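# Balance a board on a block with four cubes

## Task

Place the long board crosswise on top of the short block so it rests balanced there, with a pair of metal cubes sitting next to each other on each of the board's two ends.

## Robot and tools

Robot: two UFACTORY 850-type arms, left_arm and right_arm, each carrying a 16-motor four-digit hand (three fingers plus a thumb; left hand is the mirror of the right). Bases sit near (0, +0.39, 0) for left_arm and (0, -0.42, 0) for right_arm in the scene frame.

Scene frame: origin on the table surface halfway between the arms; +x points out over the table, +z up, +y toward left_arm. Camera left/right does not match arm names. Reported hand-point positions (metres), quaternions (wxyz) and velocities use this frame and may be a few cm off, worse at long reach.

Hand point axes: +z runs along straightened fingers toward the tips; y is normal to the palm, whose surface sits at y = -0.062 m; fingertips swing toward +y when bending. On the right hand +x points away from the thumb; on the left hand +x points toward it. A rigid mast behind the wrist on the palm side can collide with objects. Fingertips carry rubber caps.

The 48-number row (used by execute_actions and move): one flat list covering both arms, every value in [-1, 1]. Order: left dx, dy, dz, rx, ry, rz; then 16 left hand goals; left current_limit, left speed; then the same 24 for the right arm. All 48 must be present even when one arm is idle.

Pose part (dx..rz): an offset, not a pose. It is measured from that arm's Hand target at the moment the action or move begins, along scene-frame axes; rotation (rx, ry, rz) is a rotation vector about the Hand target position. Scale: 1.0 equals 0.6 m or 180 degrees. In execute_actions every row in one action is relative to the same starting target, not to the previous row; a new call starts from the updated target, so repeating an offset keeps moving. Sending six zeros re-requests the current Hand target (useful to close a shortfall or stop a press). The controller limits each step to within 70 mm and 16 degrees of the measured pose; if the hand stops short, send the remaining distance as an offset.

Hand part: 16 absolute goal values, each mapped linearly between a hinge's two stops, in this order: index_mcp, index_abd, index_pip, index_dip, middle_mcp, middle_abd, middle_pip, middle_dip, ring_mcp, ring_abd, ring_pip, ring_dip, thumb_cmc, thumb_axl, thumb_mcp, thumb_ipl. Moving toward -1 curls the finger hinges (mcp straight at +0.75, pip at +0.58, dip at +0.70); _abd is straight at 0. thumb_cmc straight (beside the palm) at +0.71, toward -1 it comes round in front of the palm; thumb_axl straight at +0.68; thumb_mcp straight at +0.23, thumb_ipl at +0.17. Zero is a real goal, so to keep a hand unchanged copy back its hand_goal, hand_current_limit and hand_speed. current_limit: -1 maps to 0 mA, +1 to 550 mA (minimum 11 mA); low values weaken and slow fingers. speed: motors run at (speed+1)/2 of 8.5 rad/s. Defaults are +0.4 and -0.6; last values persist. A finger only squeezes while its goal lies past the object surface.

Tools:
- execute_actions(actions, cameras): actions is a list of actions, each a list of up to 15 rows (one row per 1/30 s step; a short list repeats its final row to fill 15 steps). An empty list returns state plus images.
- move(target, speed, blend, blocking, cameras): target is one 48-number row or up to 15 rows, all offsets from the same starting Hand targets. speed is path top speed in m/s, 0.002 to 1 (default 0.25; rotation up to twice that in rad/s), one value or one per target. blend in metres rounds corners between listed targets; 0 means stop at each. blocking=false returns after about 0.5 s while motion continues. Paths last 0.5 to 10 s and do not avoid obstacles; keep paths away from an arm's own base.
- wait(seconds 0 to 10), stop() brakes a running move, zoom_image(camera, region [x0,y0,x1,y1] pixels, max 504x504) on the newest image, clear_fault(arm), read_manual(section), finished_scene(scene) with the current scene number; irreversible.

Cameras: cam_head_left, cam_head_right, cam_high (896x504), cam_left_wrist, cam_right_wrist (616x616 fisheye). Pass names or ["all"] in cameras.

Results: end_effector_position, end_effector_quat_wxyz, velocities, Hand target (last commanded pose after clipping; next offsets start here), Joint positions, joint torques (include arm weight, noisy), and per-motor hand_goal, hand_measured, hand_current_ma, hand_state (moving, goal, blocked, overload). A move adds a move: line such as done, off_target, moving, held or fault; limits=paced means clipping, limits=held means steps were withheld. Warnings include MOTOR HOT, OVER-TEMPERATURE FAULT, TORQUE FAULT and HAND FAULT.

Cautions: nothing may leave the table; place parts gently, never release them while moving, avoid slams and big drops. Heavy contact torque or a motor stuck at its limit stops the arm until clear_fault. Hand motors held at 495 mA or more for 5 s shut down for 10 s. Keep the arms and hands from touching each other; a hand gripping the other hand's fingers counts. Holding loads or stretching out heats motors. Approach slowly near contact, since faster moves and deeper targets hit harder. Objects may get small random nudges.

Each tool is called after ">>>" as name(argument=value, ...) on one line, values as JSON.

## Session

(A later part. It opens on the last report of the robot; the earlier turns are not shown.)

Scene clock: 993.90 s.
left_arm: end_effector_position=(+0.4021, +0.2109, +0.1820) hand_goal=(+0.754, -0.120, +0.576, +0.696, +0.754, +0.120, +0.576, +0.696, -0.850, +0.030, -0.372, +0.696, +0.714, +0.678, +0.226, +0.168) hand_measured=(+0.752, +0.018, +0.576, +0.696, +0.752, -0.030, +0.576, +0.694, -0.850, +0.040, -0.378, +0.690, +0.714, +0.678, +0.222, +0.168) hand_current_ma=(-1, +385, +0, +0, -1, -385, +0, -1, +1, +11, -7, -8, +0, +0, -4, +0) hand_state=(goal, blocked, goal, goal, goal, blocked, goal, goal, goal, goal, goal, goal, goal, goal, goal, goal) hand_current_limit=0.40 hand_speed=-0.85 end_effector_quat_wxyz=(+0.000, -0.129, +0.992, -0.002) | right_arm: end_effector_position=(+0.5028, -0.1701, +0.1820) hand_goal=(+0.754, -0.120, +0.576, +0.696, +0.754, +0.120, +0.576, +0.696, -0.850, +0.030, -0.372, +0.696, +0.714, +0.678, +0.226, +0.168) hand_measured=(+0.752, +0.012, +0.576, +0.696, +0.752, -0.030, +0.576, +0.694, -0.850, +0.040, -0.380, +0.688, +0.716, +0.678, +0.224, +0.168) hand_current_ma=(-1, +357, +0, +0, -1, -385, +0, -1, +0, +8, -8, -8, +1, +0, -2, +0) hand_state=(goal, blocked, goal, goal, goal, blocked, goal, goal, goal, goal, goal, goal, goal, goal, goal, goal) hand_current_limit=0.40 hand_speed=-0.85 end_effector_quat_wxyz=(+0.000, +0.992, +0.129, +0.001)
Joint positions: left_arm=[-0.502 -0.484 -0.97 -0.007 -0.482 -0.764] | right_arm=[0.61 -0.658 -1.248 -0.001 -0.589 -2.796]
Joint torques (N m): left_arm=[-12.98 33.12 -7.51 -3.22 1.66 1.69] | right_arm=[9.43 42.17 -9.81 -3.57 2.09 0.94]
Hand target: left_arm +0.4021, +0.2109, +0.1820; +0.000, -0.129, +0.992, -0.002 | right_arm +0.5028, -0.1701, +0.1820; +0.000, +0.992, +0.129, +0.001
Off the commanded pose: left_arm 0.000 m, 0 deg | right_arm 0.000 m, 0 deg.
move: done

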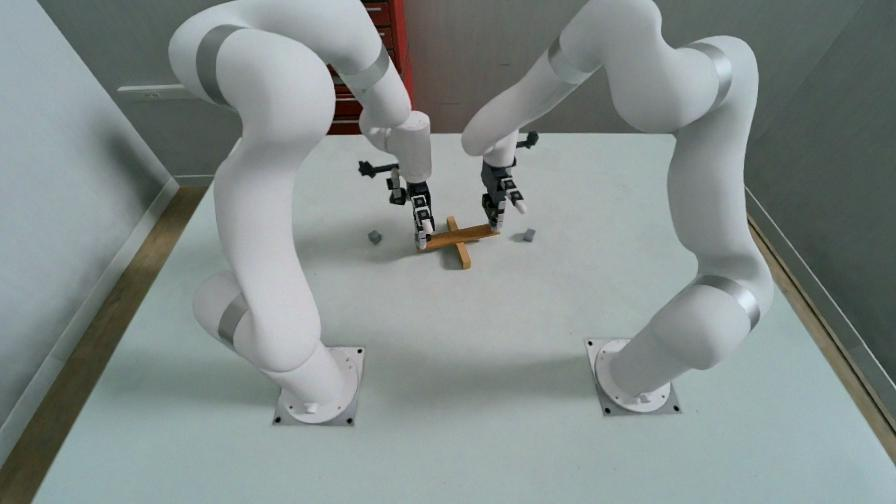

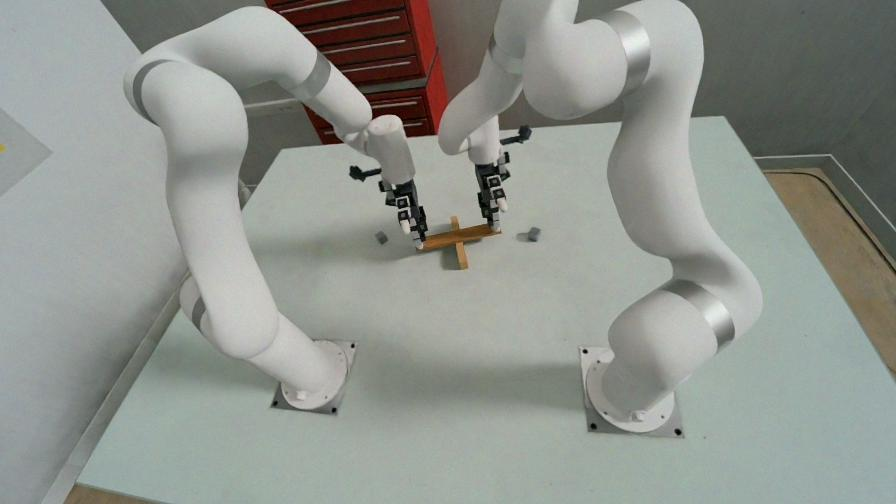

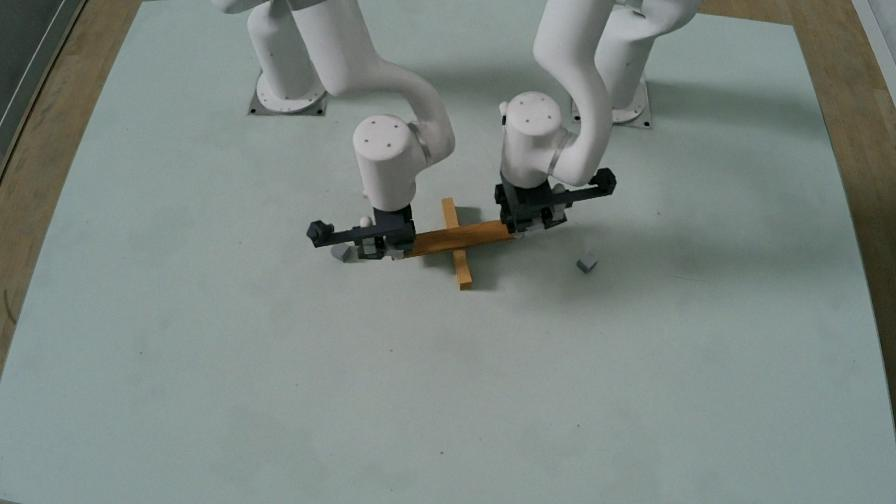

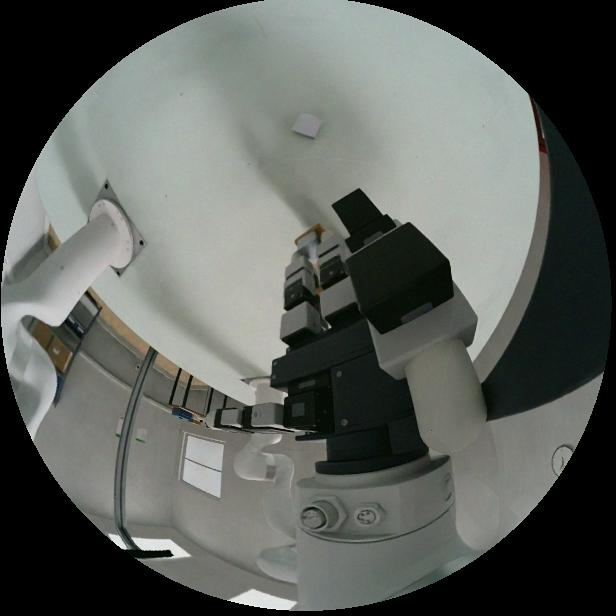

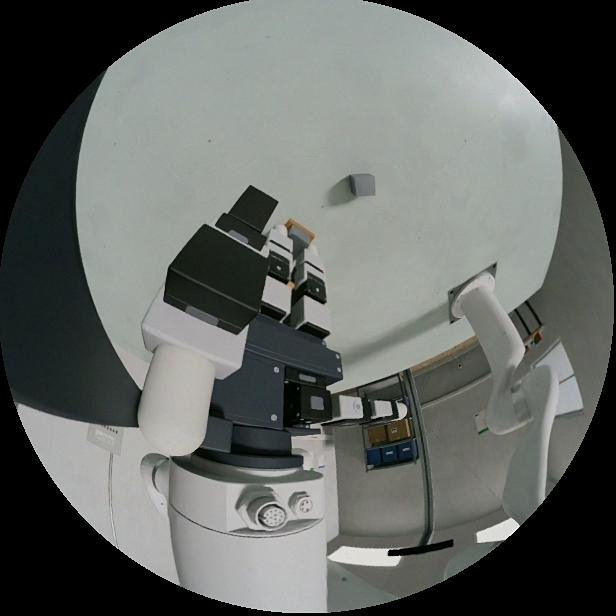

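>>> move(target=[0,0,-0.0045,0,0,0, 0.754,-0.12,0.576,0.696, 0.754,0.12,0.576,0.696, -0.85,0.03,-0.372,0.696, 0.714,0.678,0.226,0.168, 0.4,-0.85, 0,0,-0.0045,0,0,0, 0.754,-0.12,0.576,0.696, 0.754,0.12,0.576,0.696, -0.85,0.03,-0.372,0.696, 0.714,0.678,0.226,0.168, 0.4,-0.85], speed=[0.01], cameras=["all"])

>>> zoom_image(camera="cam_right_wrist", region=[220, 160, 360, 300])

>>> zoom_image(camera="cam_left_wrist", region=[230, 160, 370, 300])

>>> zoom_image(camera="cam_head_left", region=[390, 170, 530, 310])

Scene clock: 1011.07 s.
left_arm: end_effector_position=(+0.4021, +0.2109, +0.1794) hand_goal=(+0.754, -0.120, +0.576, +0.696, +0.754, +0.120, +0.576, +0.696, -0.850, +0.030, -0.372, +0.696, +0.714, +0.678, +0.226, +0.168) hand_measured=(+0.752, +0.018, +0.576, +0.696, +0.754, -0.030, +0.576, +0.694, -0.850, +0.040, -0.378, +0.690, +0.714, +0.678, +0.222, +0.168) hand_current_ma=(-1, +385, +0, +0, -1, -385, +0, -1, +1, +11, -7, -8, +0, +0, -4, +0) hand_state=(goal, blocked, goal, goal, goal, blocked, goal, goal, goal, goal, goal, goal, goal, goal, goal, goal) hand_current_limit=0.40 hand_speed=-0.85 end_effector_quat_wxyz=(+0.000, -0.129, +0.992, -0.002) | right_arm: end_effector_position=(+0.5028, -0.1701, +0.1794) hand_goal=(+0.754, -0.120, +0.576, +0.696, +0.754, +0.120, +0.576, +0.696, -0.850, +0.030, -0.372, +0.696, +0.714, +0.678, +0.226, +0.168) hand_measured=(+0.750, +0.012, +0.576, +0.696, +0.750, -0.030, +0.576, +0.694, -0.850, +0.040, -0.380, +0.688, +0.716, +0.678, +0.224, +0.168) hand_current_ma=(-2, +357, +0, +0, -2, -385, +0, -1, +0, +8, -8, -8, +1, +0, -2, +0) hand_state=(goal, blocked, goal, goal, goal, blocked, goal, goal, goal, goal, goal, goal, goal, goal, goal, goal) hand_current_limit=0.40 hand_speed=-0.85 end_effector_quat_wxyz=(+0.000, +0.992, +0.129, +0.001)
Joint positions: left_arm=[-0.502 -0.489 -0.969 -0.007 -0.477 -0.764] | right_arm=[0.61 -0.662 -1.247 -0.001 -0.584 -2.796]
Joint torques (N m): left_arm=[-10.13 29.36 -6.45 -3.11 1.91 1.61] | right_arm=[7.31 35.66 -8.93 -3.11 2.49 0.94]
Hand target: left_arm +0.4021, +0.2109, +0.1793; +0.000, -0.129, +0.992, -0.002 | right_arm +0.5028, -0.1701, +0.1793; +0.000, +0.992, +0.129, +0.001
Off the commanded pose: left_arm 0.000 m, 0 deg | right_arm 0.000 m, 0 deg.
move: done

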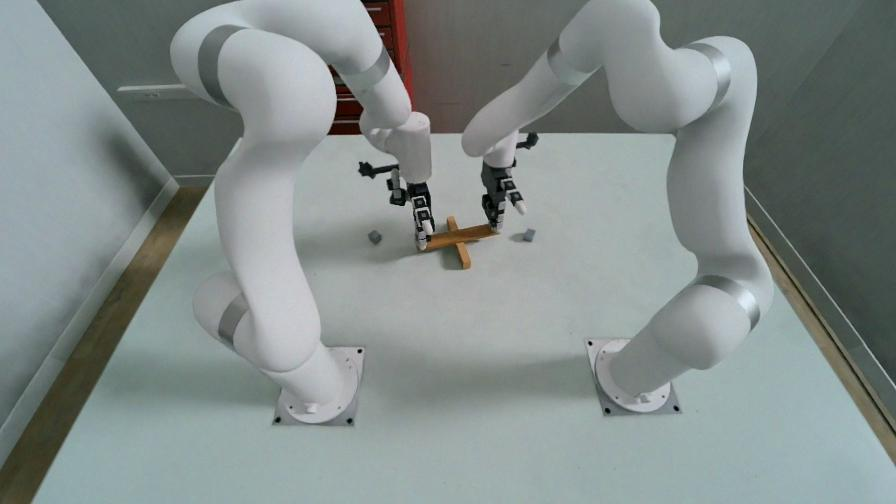

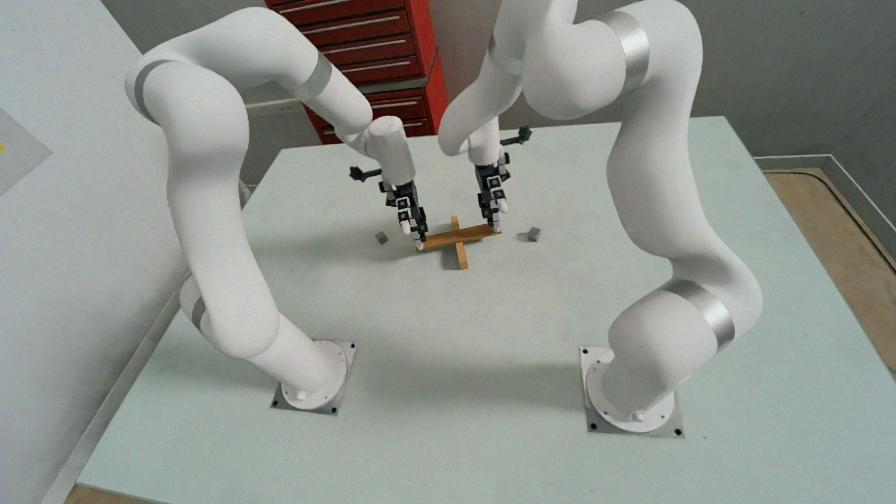

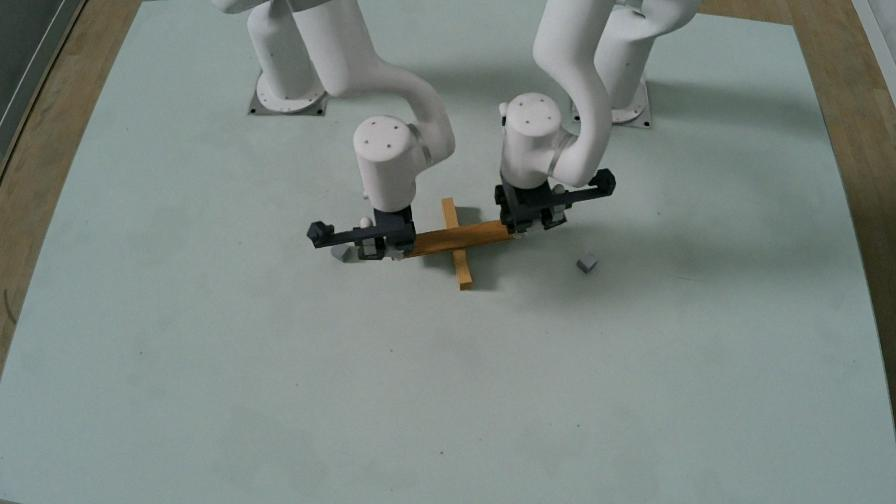

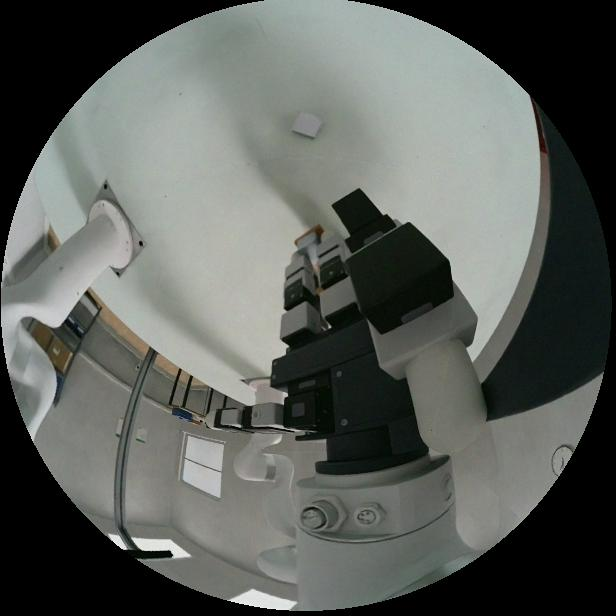

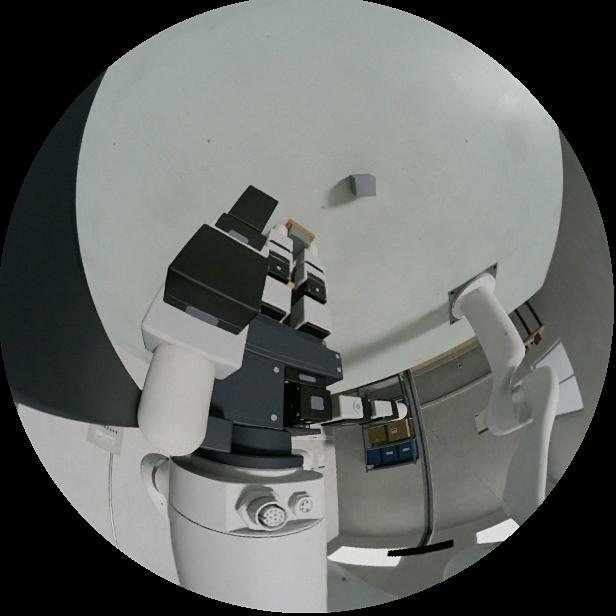

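Scaled by 3.600 from the camera's 616x616 image, which has a finer 880x880 frame.

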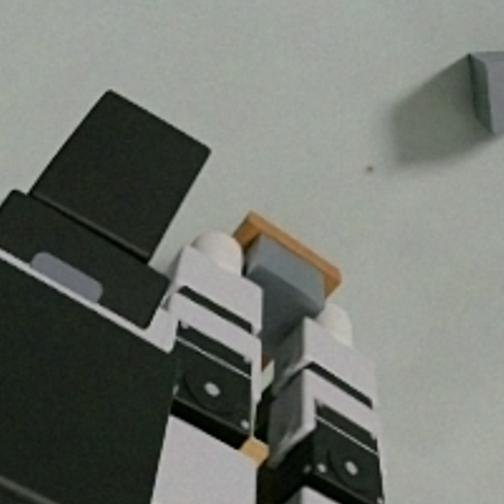

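Scaled by 3.600 from the camera's 616x616 image, which has a finer 880x880 frame.

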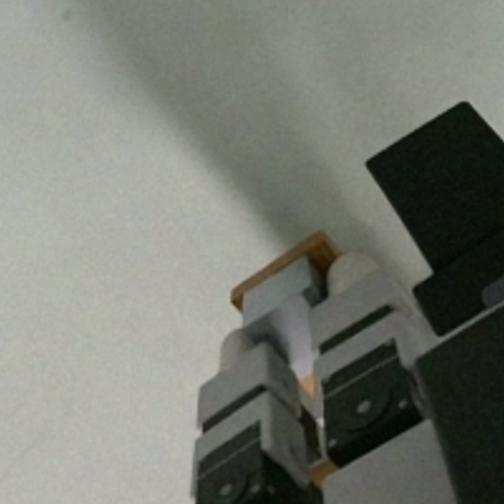

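Scaled by 3.600.

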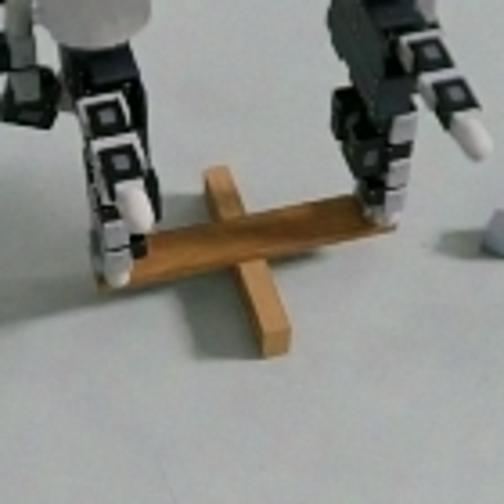

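>>> move(target=[[0,0,0,0,0,0, 0.754,-0.12,0.576,0.696, 0.754,0.12,0.576,0.696, -0.85,0.03,-0.372,0.696, 0.714,0.678,0.226,0.168, 0.4,-0.85, 0,0,0,0,0,0, 0.754,0.25,0.576,0.696, 0.754,-0.25,0.576,0.696, -0.85,0.03,-0.372,0.696, 0.714,0.678,0.226,0.168, 0.4,-0.9],[0,0,0,0,0,0, 0.754,0.25,0.576,0.696, 0.754,-0.25,0.576,0.696, -0.85,0.03,-0.372,0.696, 0.714,0.678,0.226,0.168, 0.4,-0.9, 0,0,0,0,0,0, 0.754,0.25,0.576,0.696, 0.754,-0.25,0.576,0.696, -0.85,0.03,-0.372,0.696, 0.714,0.678,0.226,0.168, 0.4,-0.9]], speed=[0.01,0.01], cameras=["all"])

>>> zoom_image(camera="cam_right_wrist", region=[220, 160, 360, 300])

>>> zoom_image(camera="cam_left_wrist", region=[230, 160, 370, 300])

>>> zoom_image(camera="cam_head_left", region=[390, 170, 530, 310])

Scene clock: 1027.90 s.
left_arm: end_effector_position=(+0.4021, +0.2109, +0.1793) hand_goal=(+0.754, +0.250, +0.576, +0.696, +0.754, -0.250, +0.576, +0.696, -0.850, +0.030, -0.372, +0.696, +0.714, +0.678, +0.226, +0.168) hand_measured=(+0.752, +0.244, +0.576, +0.696, +0.752, -0.244, +0.576, +0.694, -0.850, +0.040, -0.378, +0.690, +0.714, +0.678, +0.222, +0.168) hand_current_ma=(-1, -5, +0, +0, -1, +6, +0, -1, +1, +11, -7, -8, +0, +0, -4, +0) hand_state=(goal, goal, goal, goal, goal, goal, goal, goal, goal, goal, goal, goal, goal, goal, goal, goal) hand_current_limit=0.40 hand_speed=-0.90 end_effector_quat_wxyz=(+0.000, -0.129, +0.992, -0.002) | right_arm: end_effector_position=(+0.5028, -0.1701, +0.1793) hand_goal=(+0.754, +0.250, +0.576, +0.696, +0.754, -0.250, +0.576, +0.696, -0.850, +0.030, -0.372, +0.696, +0.714, +0.678, +0.226, +0.168) hand_measured=(+0.752, +0.246, +0.576, +0.696, +0.752, -0.244, +0.576, +0.694, -0.850, +0.040, -0.380, +0.688, +0.716, +0.678, +0.224, +0.168) hand_current_ma=(-2, -3, +0, +0, -2, +4, +0, -1, +0, +8, -8, -8, +1, +0, -2, +0) hand_state=(goal, goal, goal, goal, goal, goal, goal, goal, goal, goal, goal, goal, goal, goal, goal, goal) hand_current_limit=0.40 hand_speed=-0.90 end_effector_quat_wxyz=(+0.000, +0.992, +0.129, +0.001)
Joint positions: left_arm=[-0.502 -0.489 -0.969 -0.007 -0.477 -0.764] | right_arm=[0.61 -0.662 -1.247 -0.001 -0.584 -2.796]
Joint torques (N m): left_arm=[-5.64 54.9 -17.61 -3.14 0.66 1.45] | right_arm=[4.54 66.7 -17.18 -3.57 -0.93 0.92]
Hand target: left_arm +0.4021, +0.2109, +0.1793; +0.000, -0.129, +0.992, -0.002 | right_arm +0.5028, -0.1701, +0.1793; +0.000, +0.992, +0.129, +0.001
Off the commanded pose: left_arm 0.000 m, 0 deg | right_arm 0.000 m, 0 deg.
move: done

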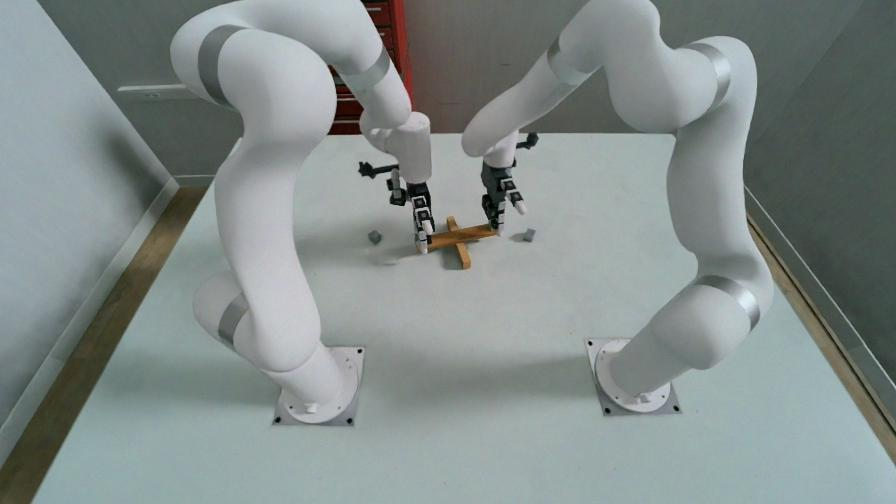

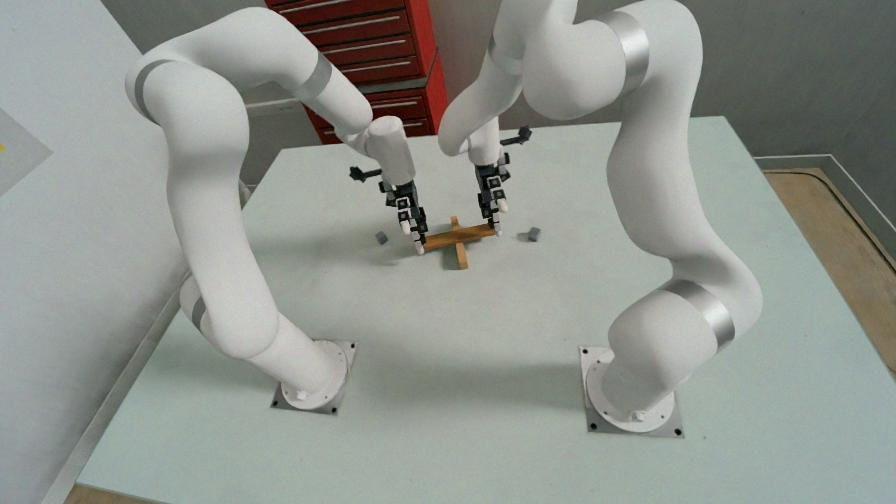

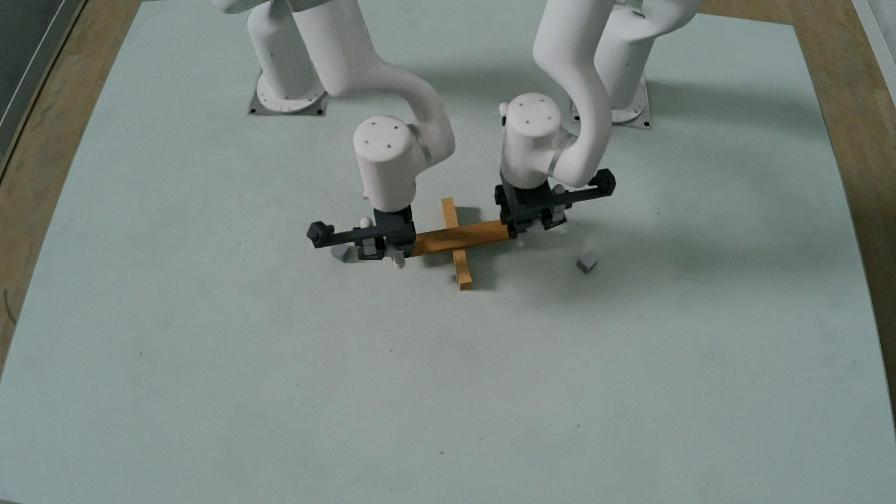

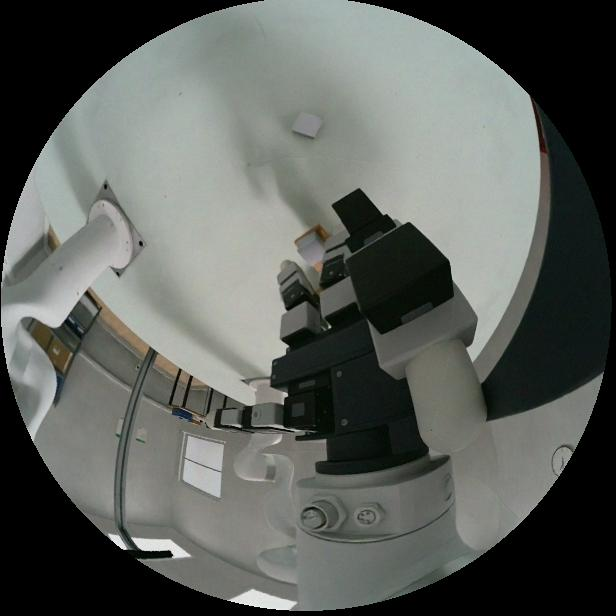

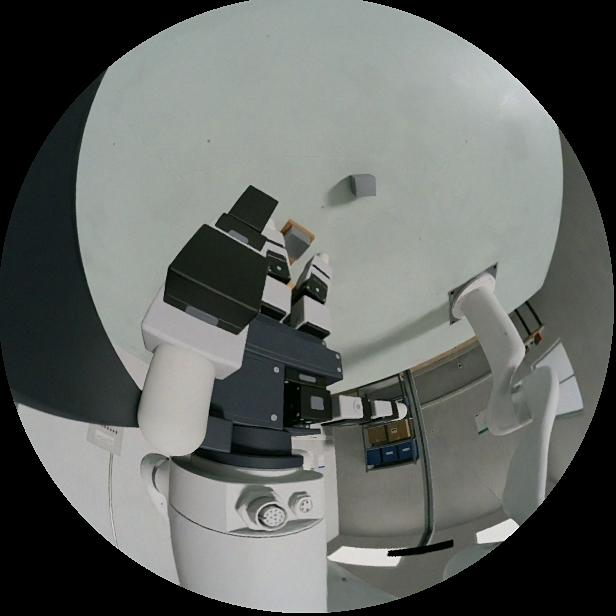

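Scaled by 3.600 from the camera's 616x616 image, which has a finer 880x880 frame.

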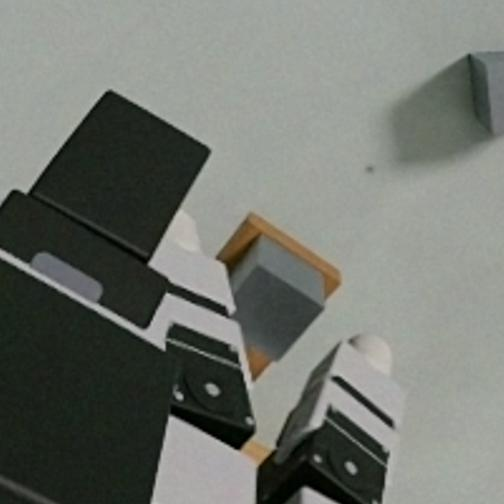

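Scaled by 3.600 from the camera's 616x616 image, which has a finer 880x880 frame.

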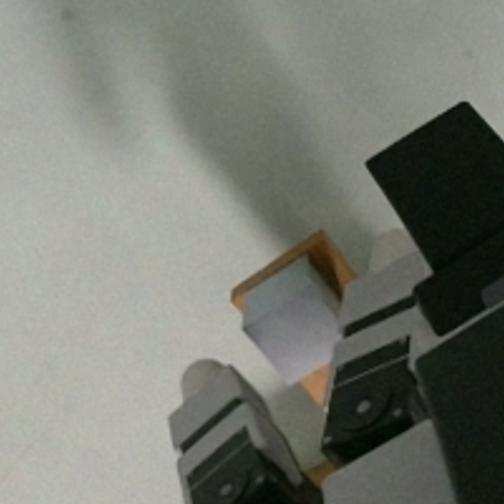

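Scaled by 3.600.

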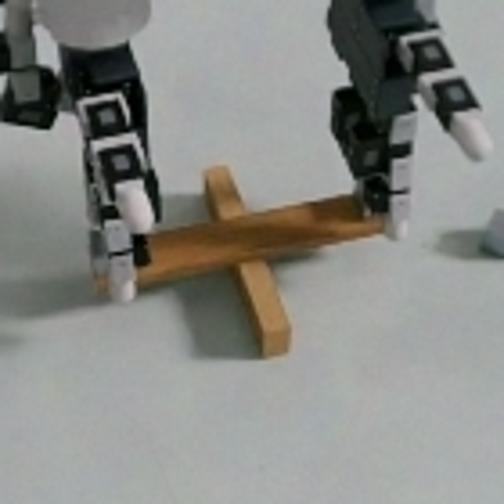

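>>> move(target=[[0,0,0.09,0,0,0, 0.754,0.25,0.576,0.696, 0.754,-0.25,0.576,0.696, -0.85,0.03,-0.372,0.696, 0.714,0.678,0.226,0.168, 0.4,-0.85, 0,0,0.09,0,0,0, 0.754,0.25,0.576,0.696, 0.754,-0.25,0.576,0.696, -0.85,0.03,-0.372,0.696, 0.714,0.678,0.226,0.168, 0.4,-0.85],[0.03,0.2,0.09,0,0,0.1, 0.754,0.25,0.576,0.696, 0.754,-0.25,0.576,0.696, -0.85,0.03,-0.372,0.696, 0.714,0.678,0.226,0.168, 0.4,-0.9, 0.075,-0.146,0.06,0,0,0.27, 0.754,0.25,0.576,0.696, 0.754,-0.25,0.576,0.696, -0.85,0.03,-0.372,0.696, 0.714,0.678,0.226,0.168, 0.4,-0.85]], speed=[0.05,0.15], cameras=["all"])

>>> zoom_image(camera="cam_high", region=[370, 180, 530, 340])

>>> zoom_image(camera="cam_high", region=[560, 235, 610, 285])

>>> zoom_image(camera="cam_head_left", region=[390, 170, 530, 310])

>>> zoom_image(camera="cam_right_wrist", region=[200, 160, 380, 340])

Scene clock: 1056.83 s.
left_arm: end_effector_position=(+0.4202, +0.3309, +0.2333) hand_goal=(+0.754, +0.250, +0.576, +0.696, +0.754, -0.250, +0.576, +0.696, -0.850, +0.030, -0.372, +0.696, +0.714, +0.678, +0.226, +0.168) hand_measured=(+0.752, +0.244, +0.576, +0.696, +0.752, -0.244, +0.576, +0.694, -0.850, +0.040, -0.378, +0.690, +0.714, +0.678, +0.222, +0.168) hand_current_ma=(-1, -5, +0, +0, -1, +6, +0, -1, +1, +11, -7, -8, +0, +0, -4, +0) hand_state=(goal, goal, goal, goal, goal, goal, goal, goal, goal, goal, goal, goal, goal, goal, goal, goal) hand_current_limit=0.40 hand_speed=-0.90 end_effector_quat_wxyz=(+0.001, -0.283, +0.959, -0.002) | right_arm: end_effector_position=(+0.5478, -0.2577, +0.2153) hand_goal=(+0.754, +0.250, +0.576, +0.696, +0.754, -0.250, +0.576, +0.696, -0.850, +0.030, -0.372, +0.696, +0.714, +0.678, +0.226, +0.168) hand_measured=(+0.752, +0.246, +0.576, +0.696, +0.752, -0.244, +0.576, +0.694, -0.850, +0.040, -0.380, +0.688, +0.716, +0.678, +0.224, +0.168) hand_current_ma=(-2, -3, +0, +0, -2, +4, +0, -1, +0, +8, -8, -8, +1, +0, -2, +0) hand_state=(goal, goal, goal, goal, goal, goal, goal, goal, goal, goal, goal, goal, goal, goal, goal, goal) hand_current_limit=0.40 hand_speed=-0.85 end_effector_quat_wxyz=(+0.000, +0.851, +0.526, +0.001)
Joint positions: left_arm=[-0.221 -0.369 -0.95 -0.006 -0.577 -0.798] | right_arm=[0.447 -0.448 -1.011 0.001 -0.562 -3.809]
Joint torques (N m): left_arm=[12.83 26.33 -26.85 1.08 -0.64 -1.7] | right_arm=[-8.73 58.35 -9.66 4.58 2.26 -1.02]
Hand target: left_arm +0.4201, +0.3309, +0.2333; +0.001, -0.283, +0.959, -0.002 | right_arm +0.5478, -0.2577, +0.2153; +0.000, +0.851, +0.526, +0.001
Off the commanded pose: left_arm 0.000 m, 0 deg | right_arm 0.000 m, 0 deg.
move: done

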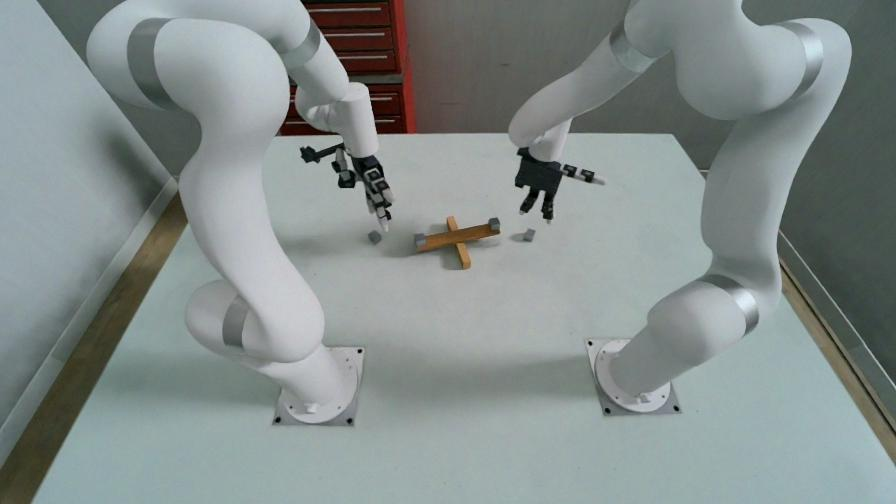

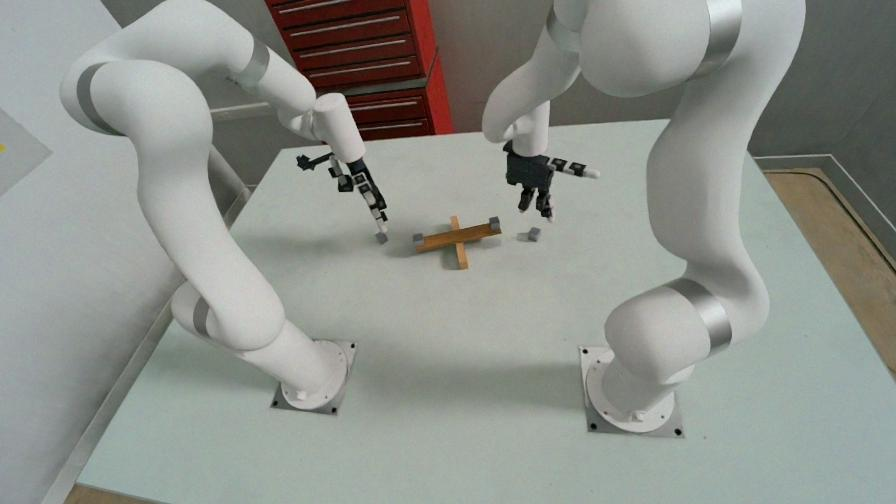

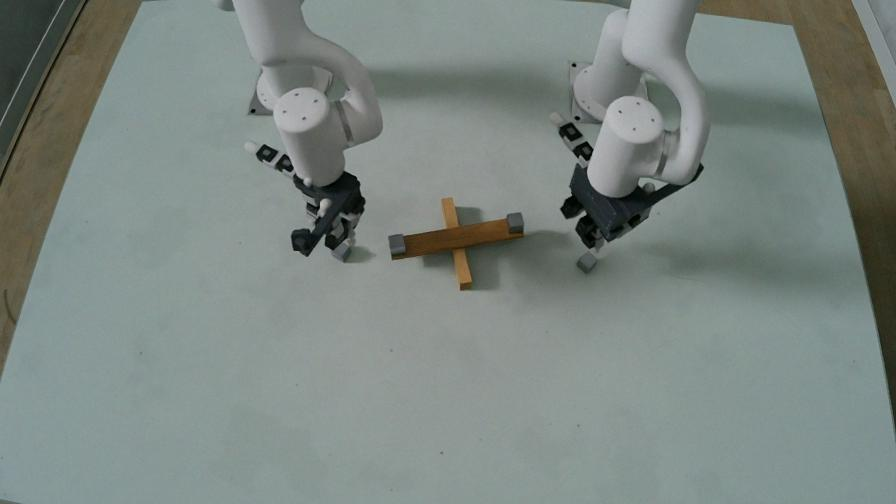

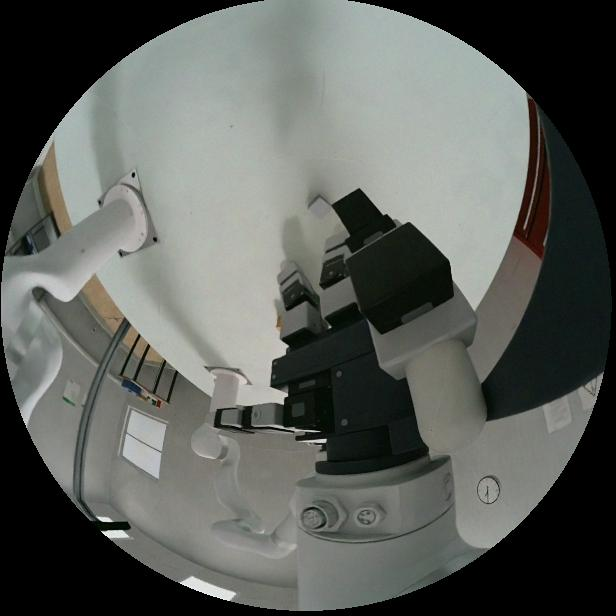

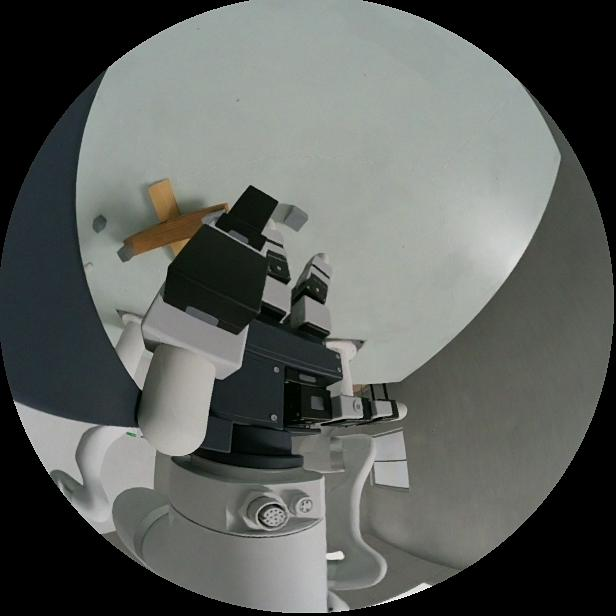

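Scaled by 3.150.

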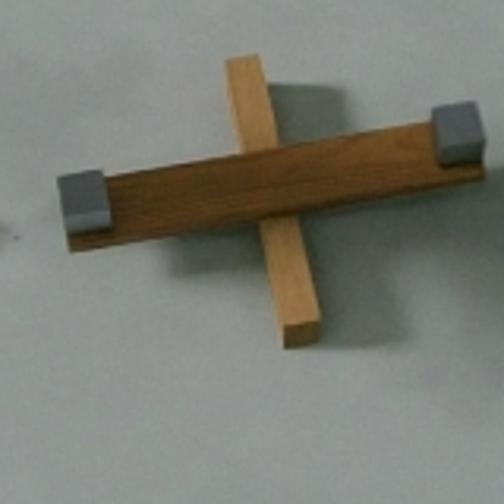

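Scaled by 10.080.

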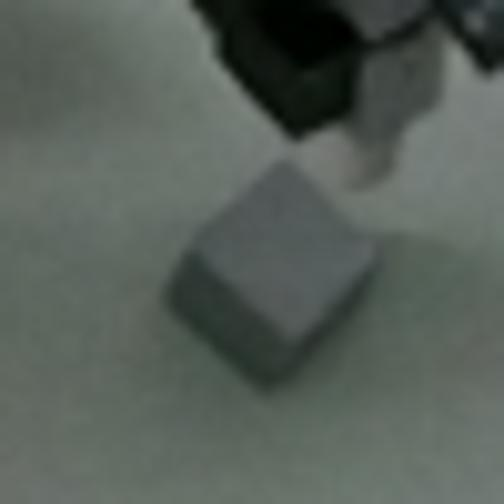

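Scaled by 3.600.

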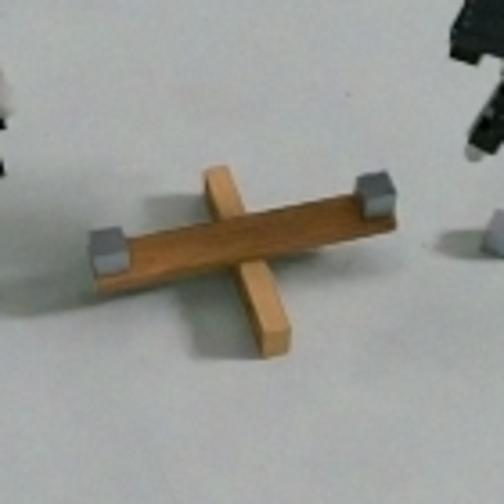

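Scaled by 2.800 from the camera's 616x616 image, which has a finer 880x880 frame.

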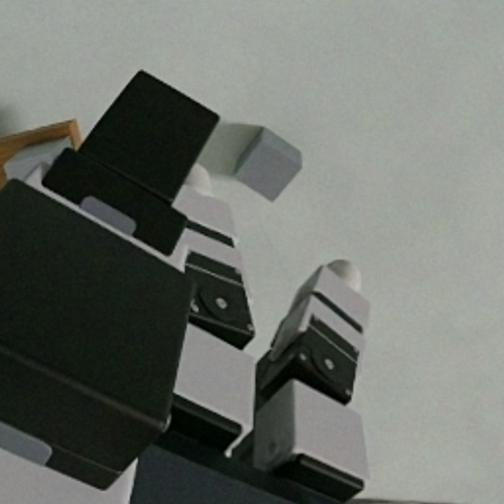

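>>> move(target=[0.007,0.0315,-0.1,0,0,0.0728, 0.754,0.25,0.576,0.696, 0.754,-0.25,0.576,0.696, -0.85,0.03,-0.372,0.696, 0.714,0.678,0.226,0.168, 0.4,-0.85, 0,0,-0.08,0,0,0, 0.754,0.25,0.576,0.696, 0.754,-0.25,0.576,0.696, -0.85,0.03,-0.372,0.696, 0.714,0.678,0.226,0.168, 0.4,-0.85], speed=[0.1], cameras=["all"])

>>> zoom_image(camera="cam_left_wrist", region=[230, 160, 410, 340])

>>> zoom_image(camera="cam_right_wrist", region=[200, 160, 380, 340])

Scene clock: 1097.67 s.
left_arm: end_effector_position=(+0.4243, +0.3498, +0.1733) hand_goal=(+0.754, +0.250, +0.576, +0.696, +0.754, -0.250, +0.576, +0.696, -0.850, +0.030, -0.372, +0.696, +0.714, +0.678, +0.226, +0.168) hand_measured=(+0.752, +0.244, +0.576, +0.696, +0.752, -0.244, +0.576, +0.694, -0.850, +0.040, -0.378, +0.690, +0.714, +0.678, +0.222, +0.168) hand_current_ma=(-1, -5, +0, +0, -1, +6, +0, -1, +1, +11, -7, -8, +0, +0, -4, +0) hand_state=(goal, goal, goal, goal, goal, goal, goal, goal, goal, goal, goal, goal, goal, goal, goal, goal) hand_current_limit=0.40 hand_speed=-0.85 end_effector_quat_wxyz=(+0.001, -0.390, +0.921, -0.002) | right_arm: end_effector_position=(+0.5478, -0.2577, +0.1673) hand_goal=(+0.754, +0.250, +0.576, +0.696, +0.754, -0.250, +0.576, +0.696, -0.850, +0.030, -0.372, +0.696, +0.714, +0.678, +0.226, +0.168) hand_measured=(+0.752, +0.246, +0.576, +0.696, +0.752, -0.244, +0.576, +0.694, -0.850, +0.040, -0.380, +0.688, +0.716, +0.678, +0.224, +0.168) hand_current_ma=(-2, -3, +0, +0, -2, +4, +0, -1, +0, +8, -8, -8, +1, +0, -2, +0) hand_state=(goal, goal, goal, goal, goal, goal, goal, goal, goal, goal, goal, goal, goal, goal, goal, goal) hand_current_limit=0.40 hand_speed=-0.85 end_effector_quat_wxyz=(+0.000, +0.851, +0.526, +0.001)
Joint positions: left_arm=[-0.146 -0.491 -0.955 -0.006 -0.459 -0.952] | right_arm=[0.447 -0.531 -0.997 0.001 -0.465 -3.81]
Joint torques (N m): left_arm=[12.2 32.21 -25.3 4.91 1.91 -1.84] | right_arm=[-4.35 33.7 -9.6 3.06 2.4 -0.71]
Hand target: left_arm +0.4243, +0.3498, +0.1733; +0.001, -0.390, +0.921, -0.002 | right_arm +0.5478, -0.2577, +0.1673; +0.000, +0.851, +0.526, +0.001
Off the commanded pose: left_arm 0.000 m, 0 deg | right_arm 0.000 m, 0 deg.
move: done

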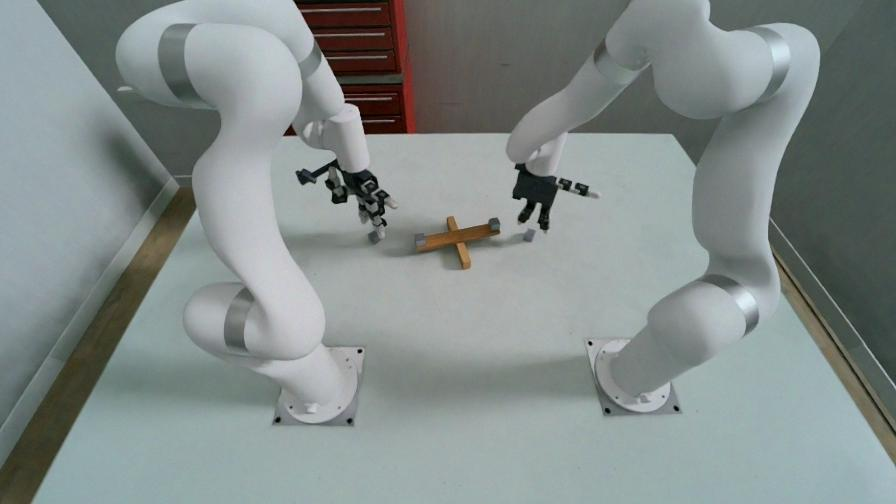

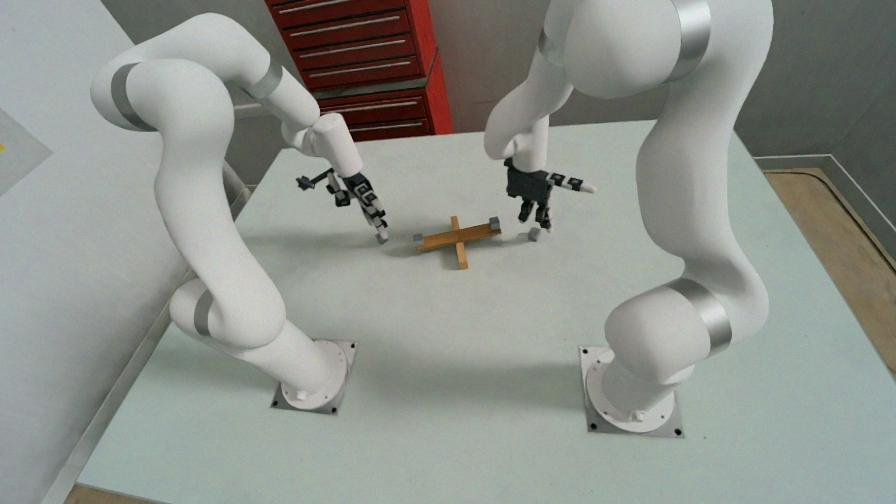

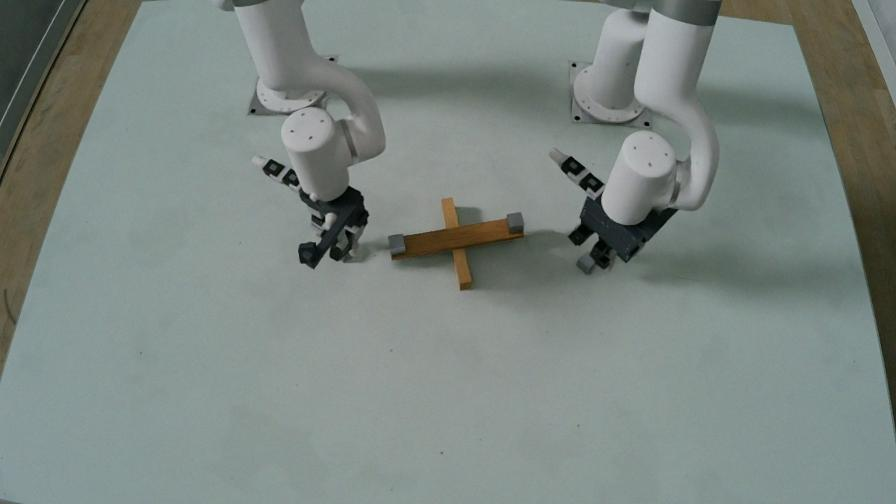

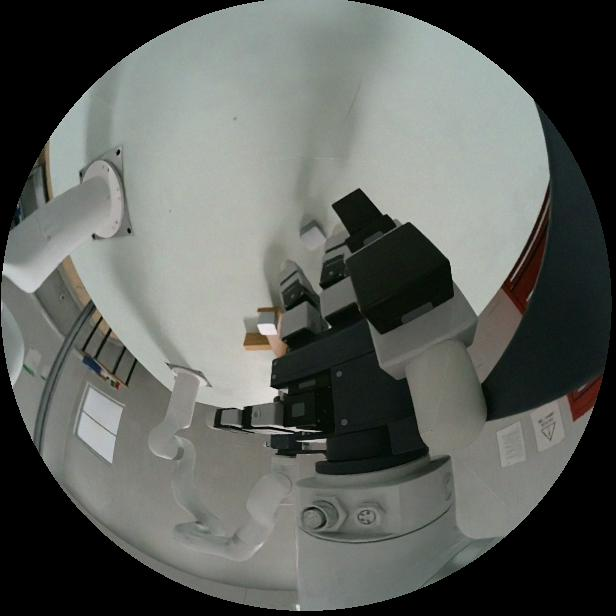

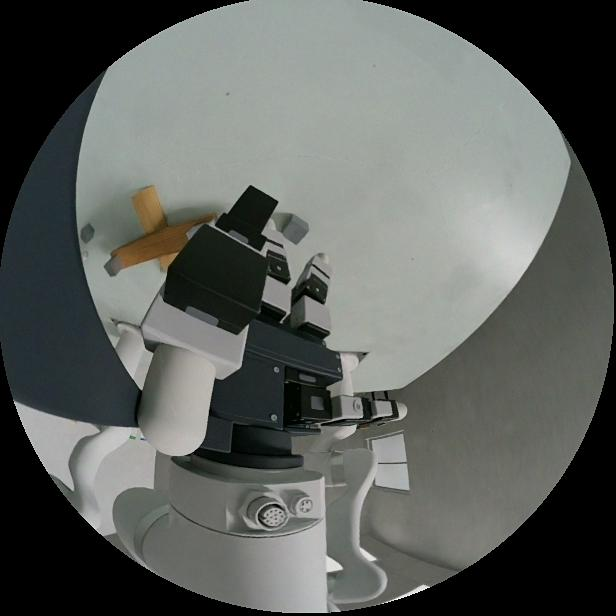

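Scaled by 2.800 from the camera's 616x616 image, which has a finer 880x880 frame.

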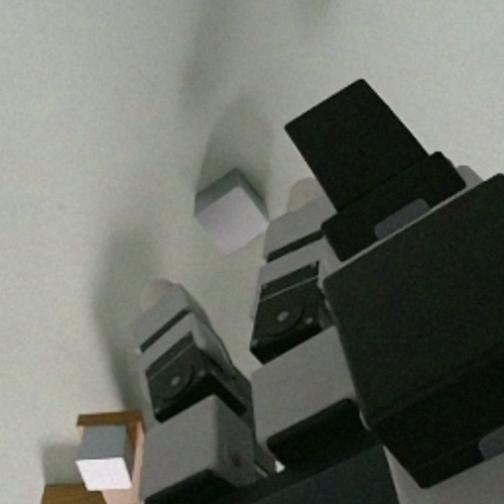

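Scaled by 2.800 from the camera's 616x616 image, which has a finer 880x880 frame.

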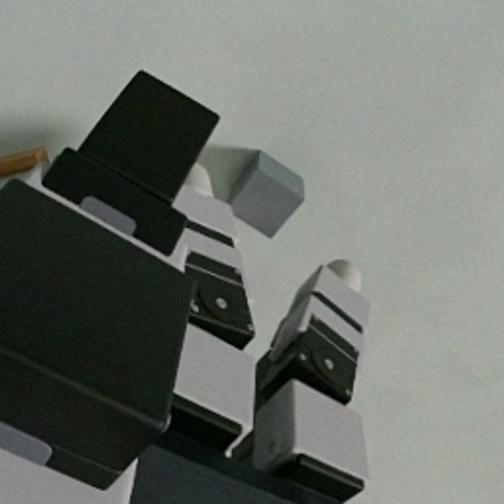

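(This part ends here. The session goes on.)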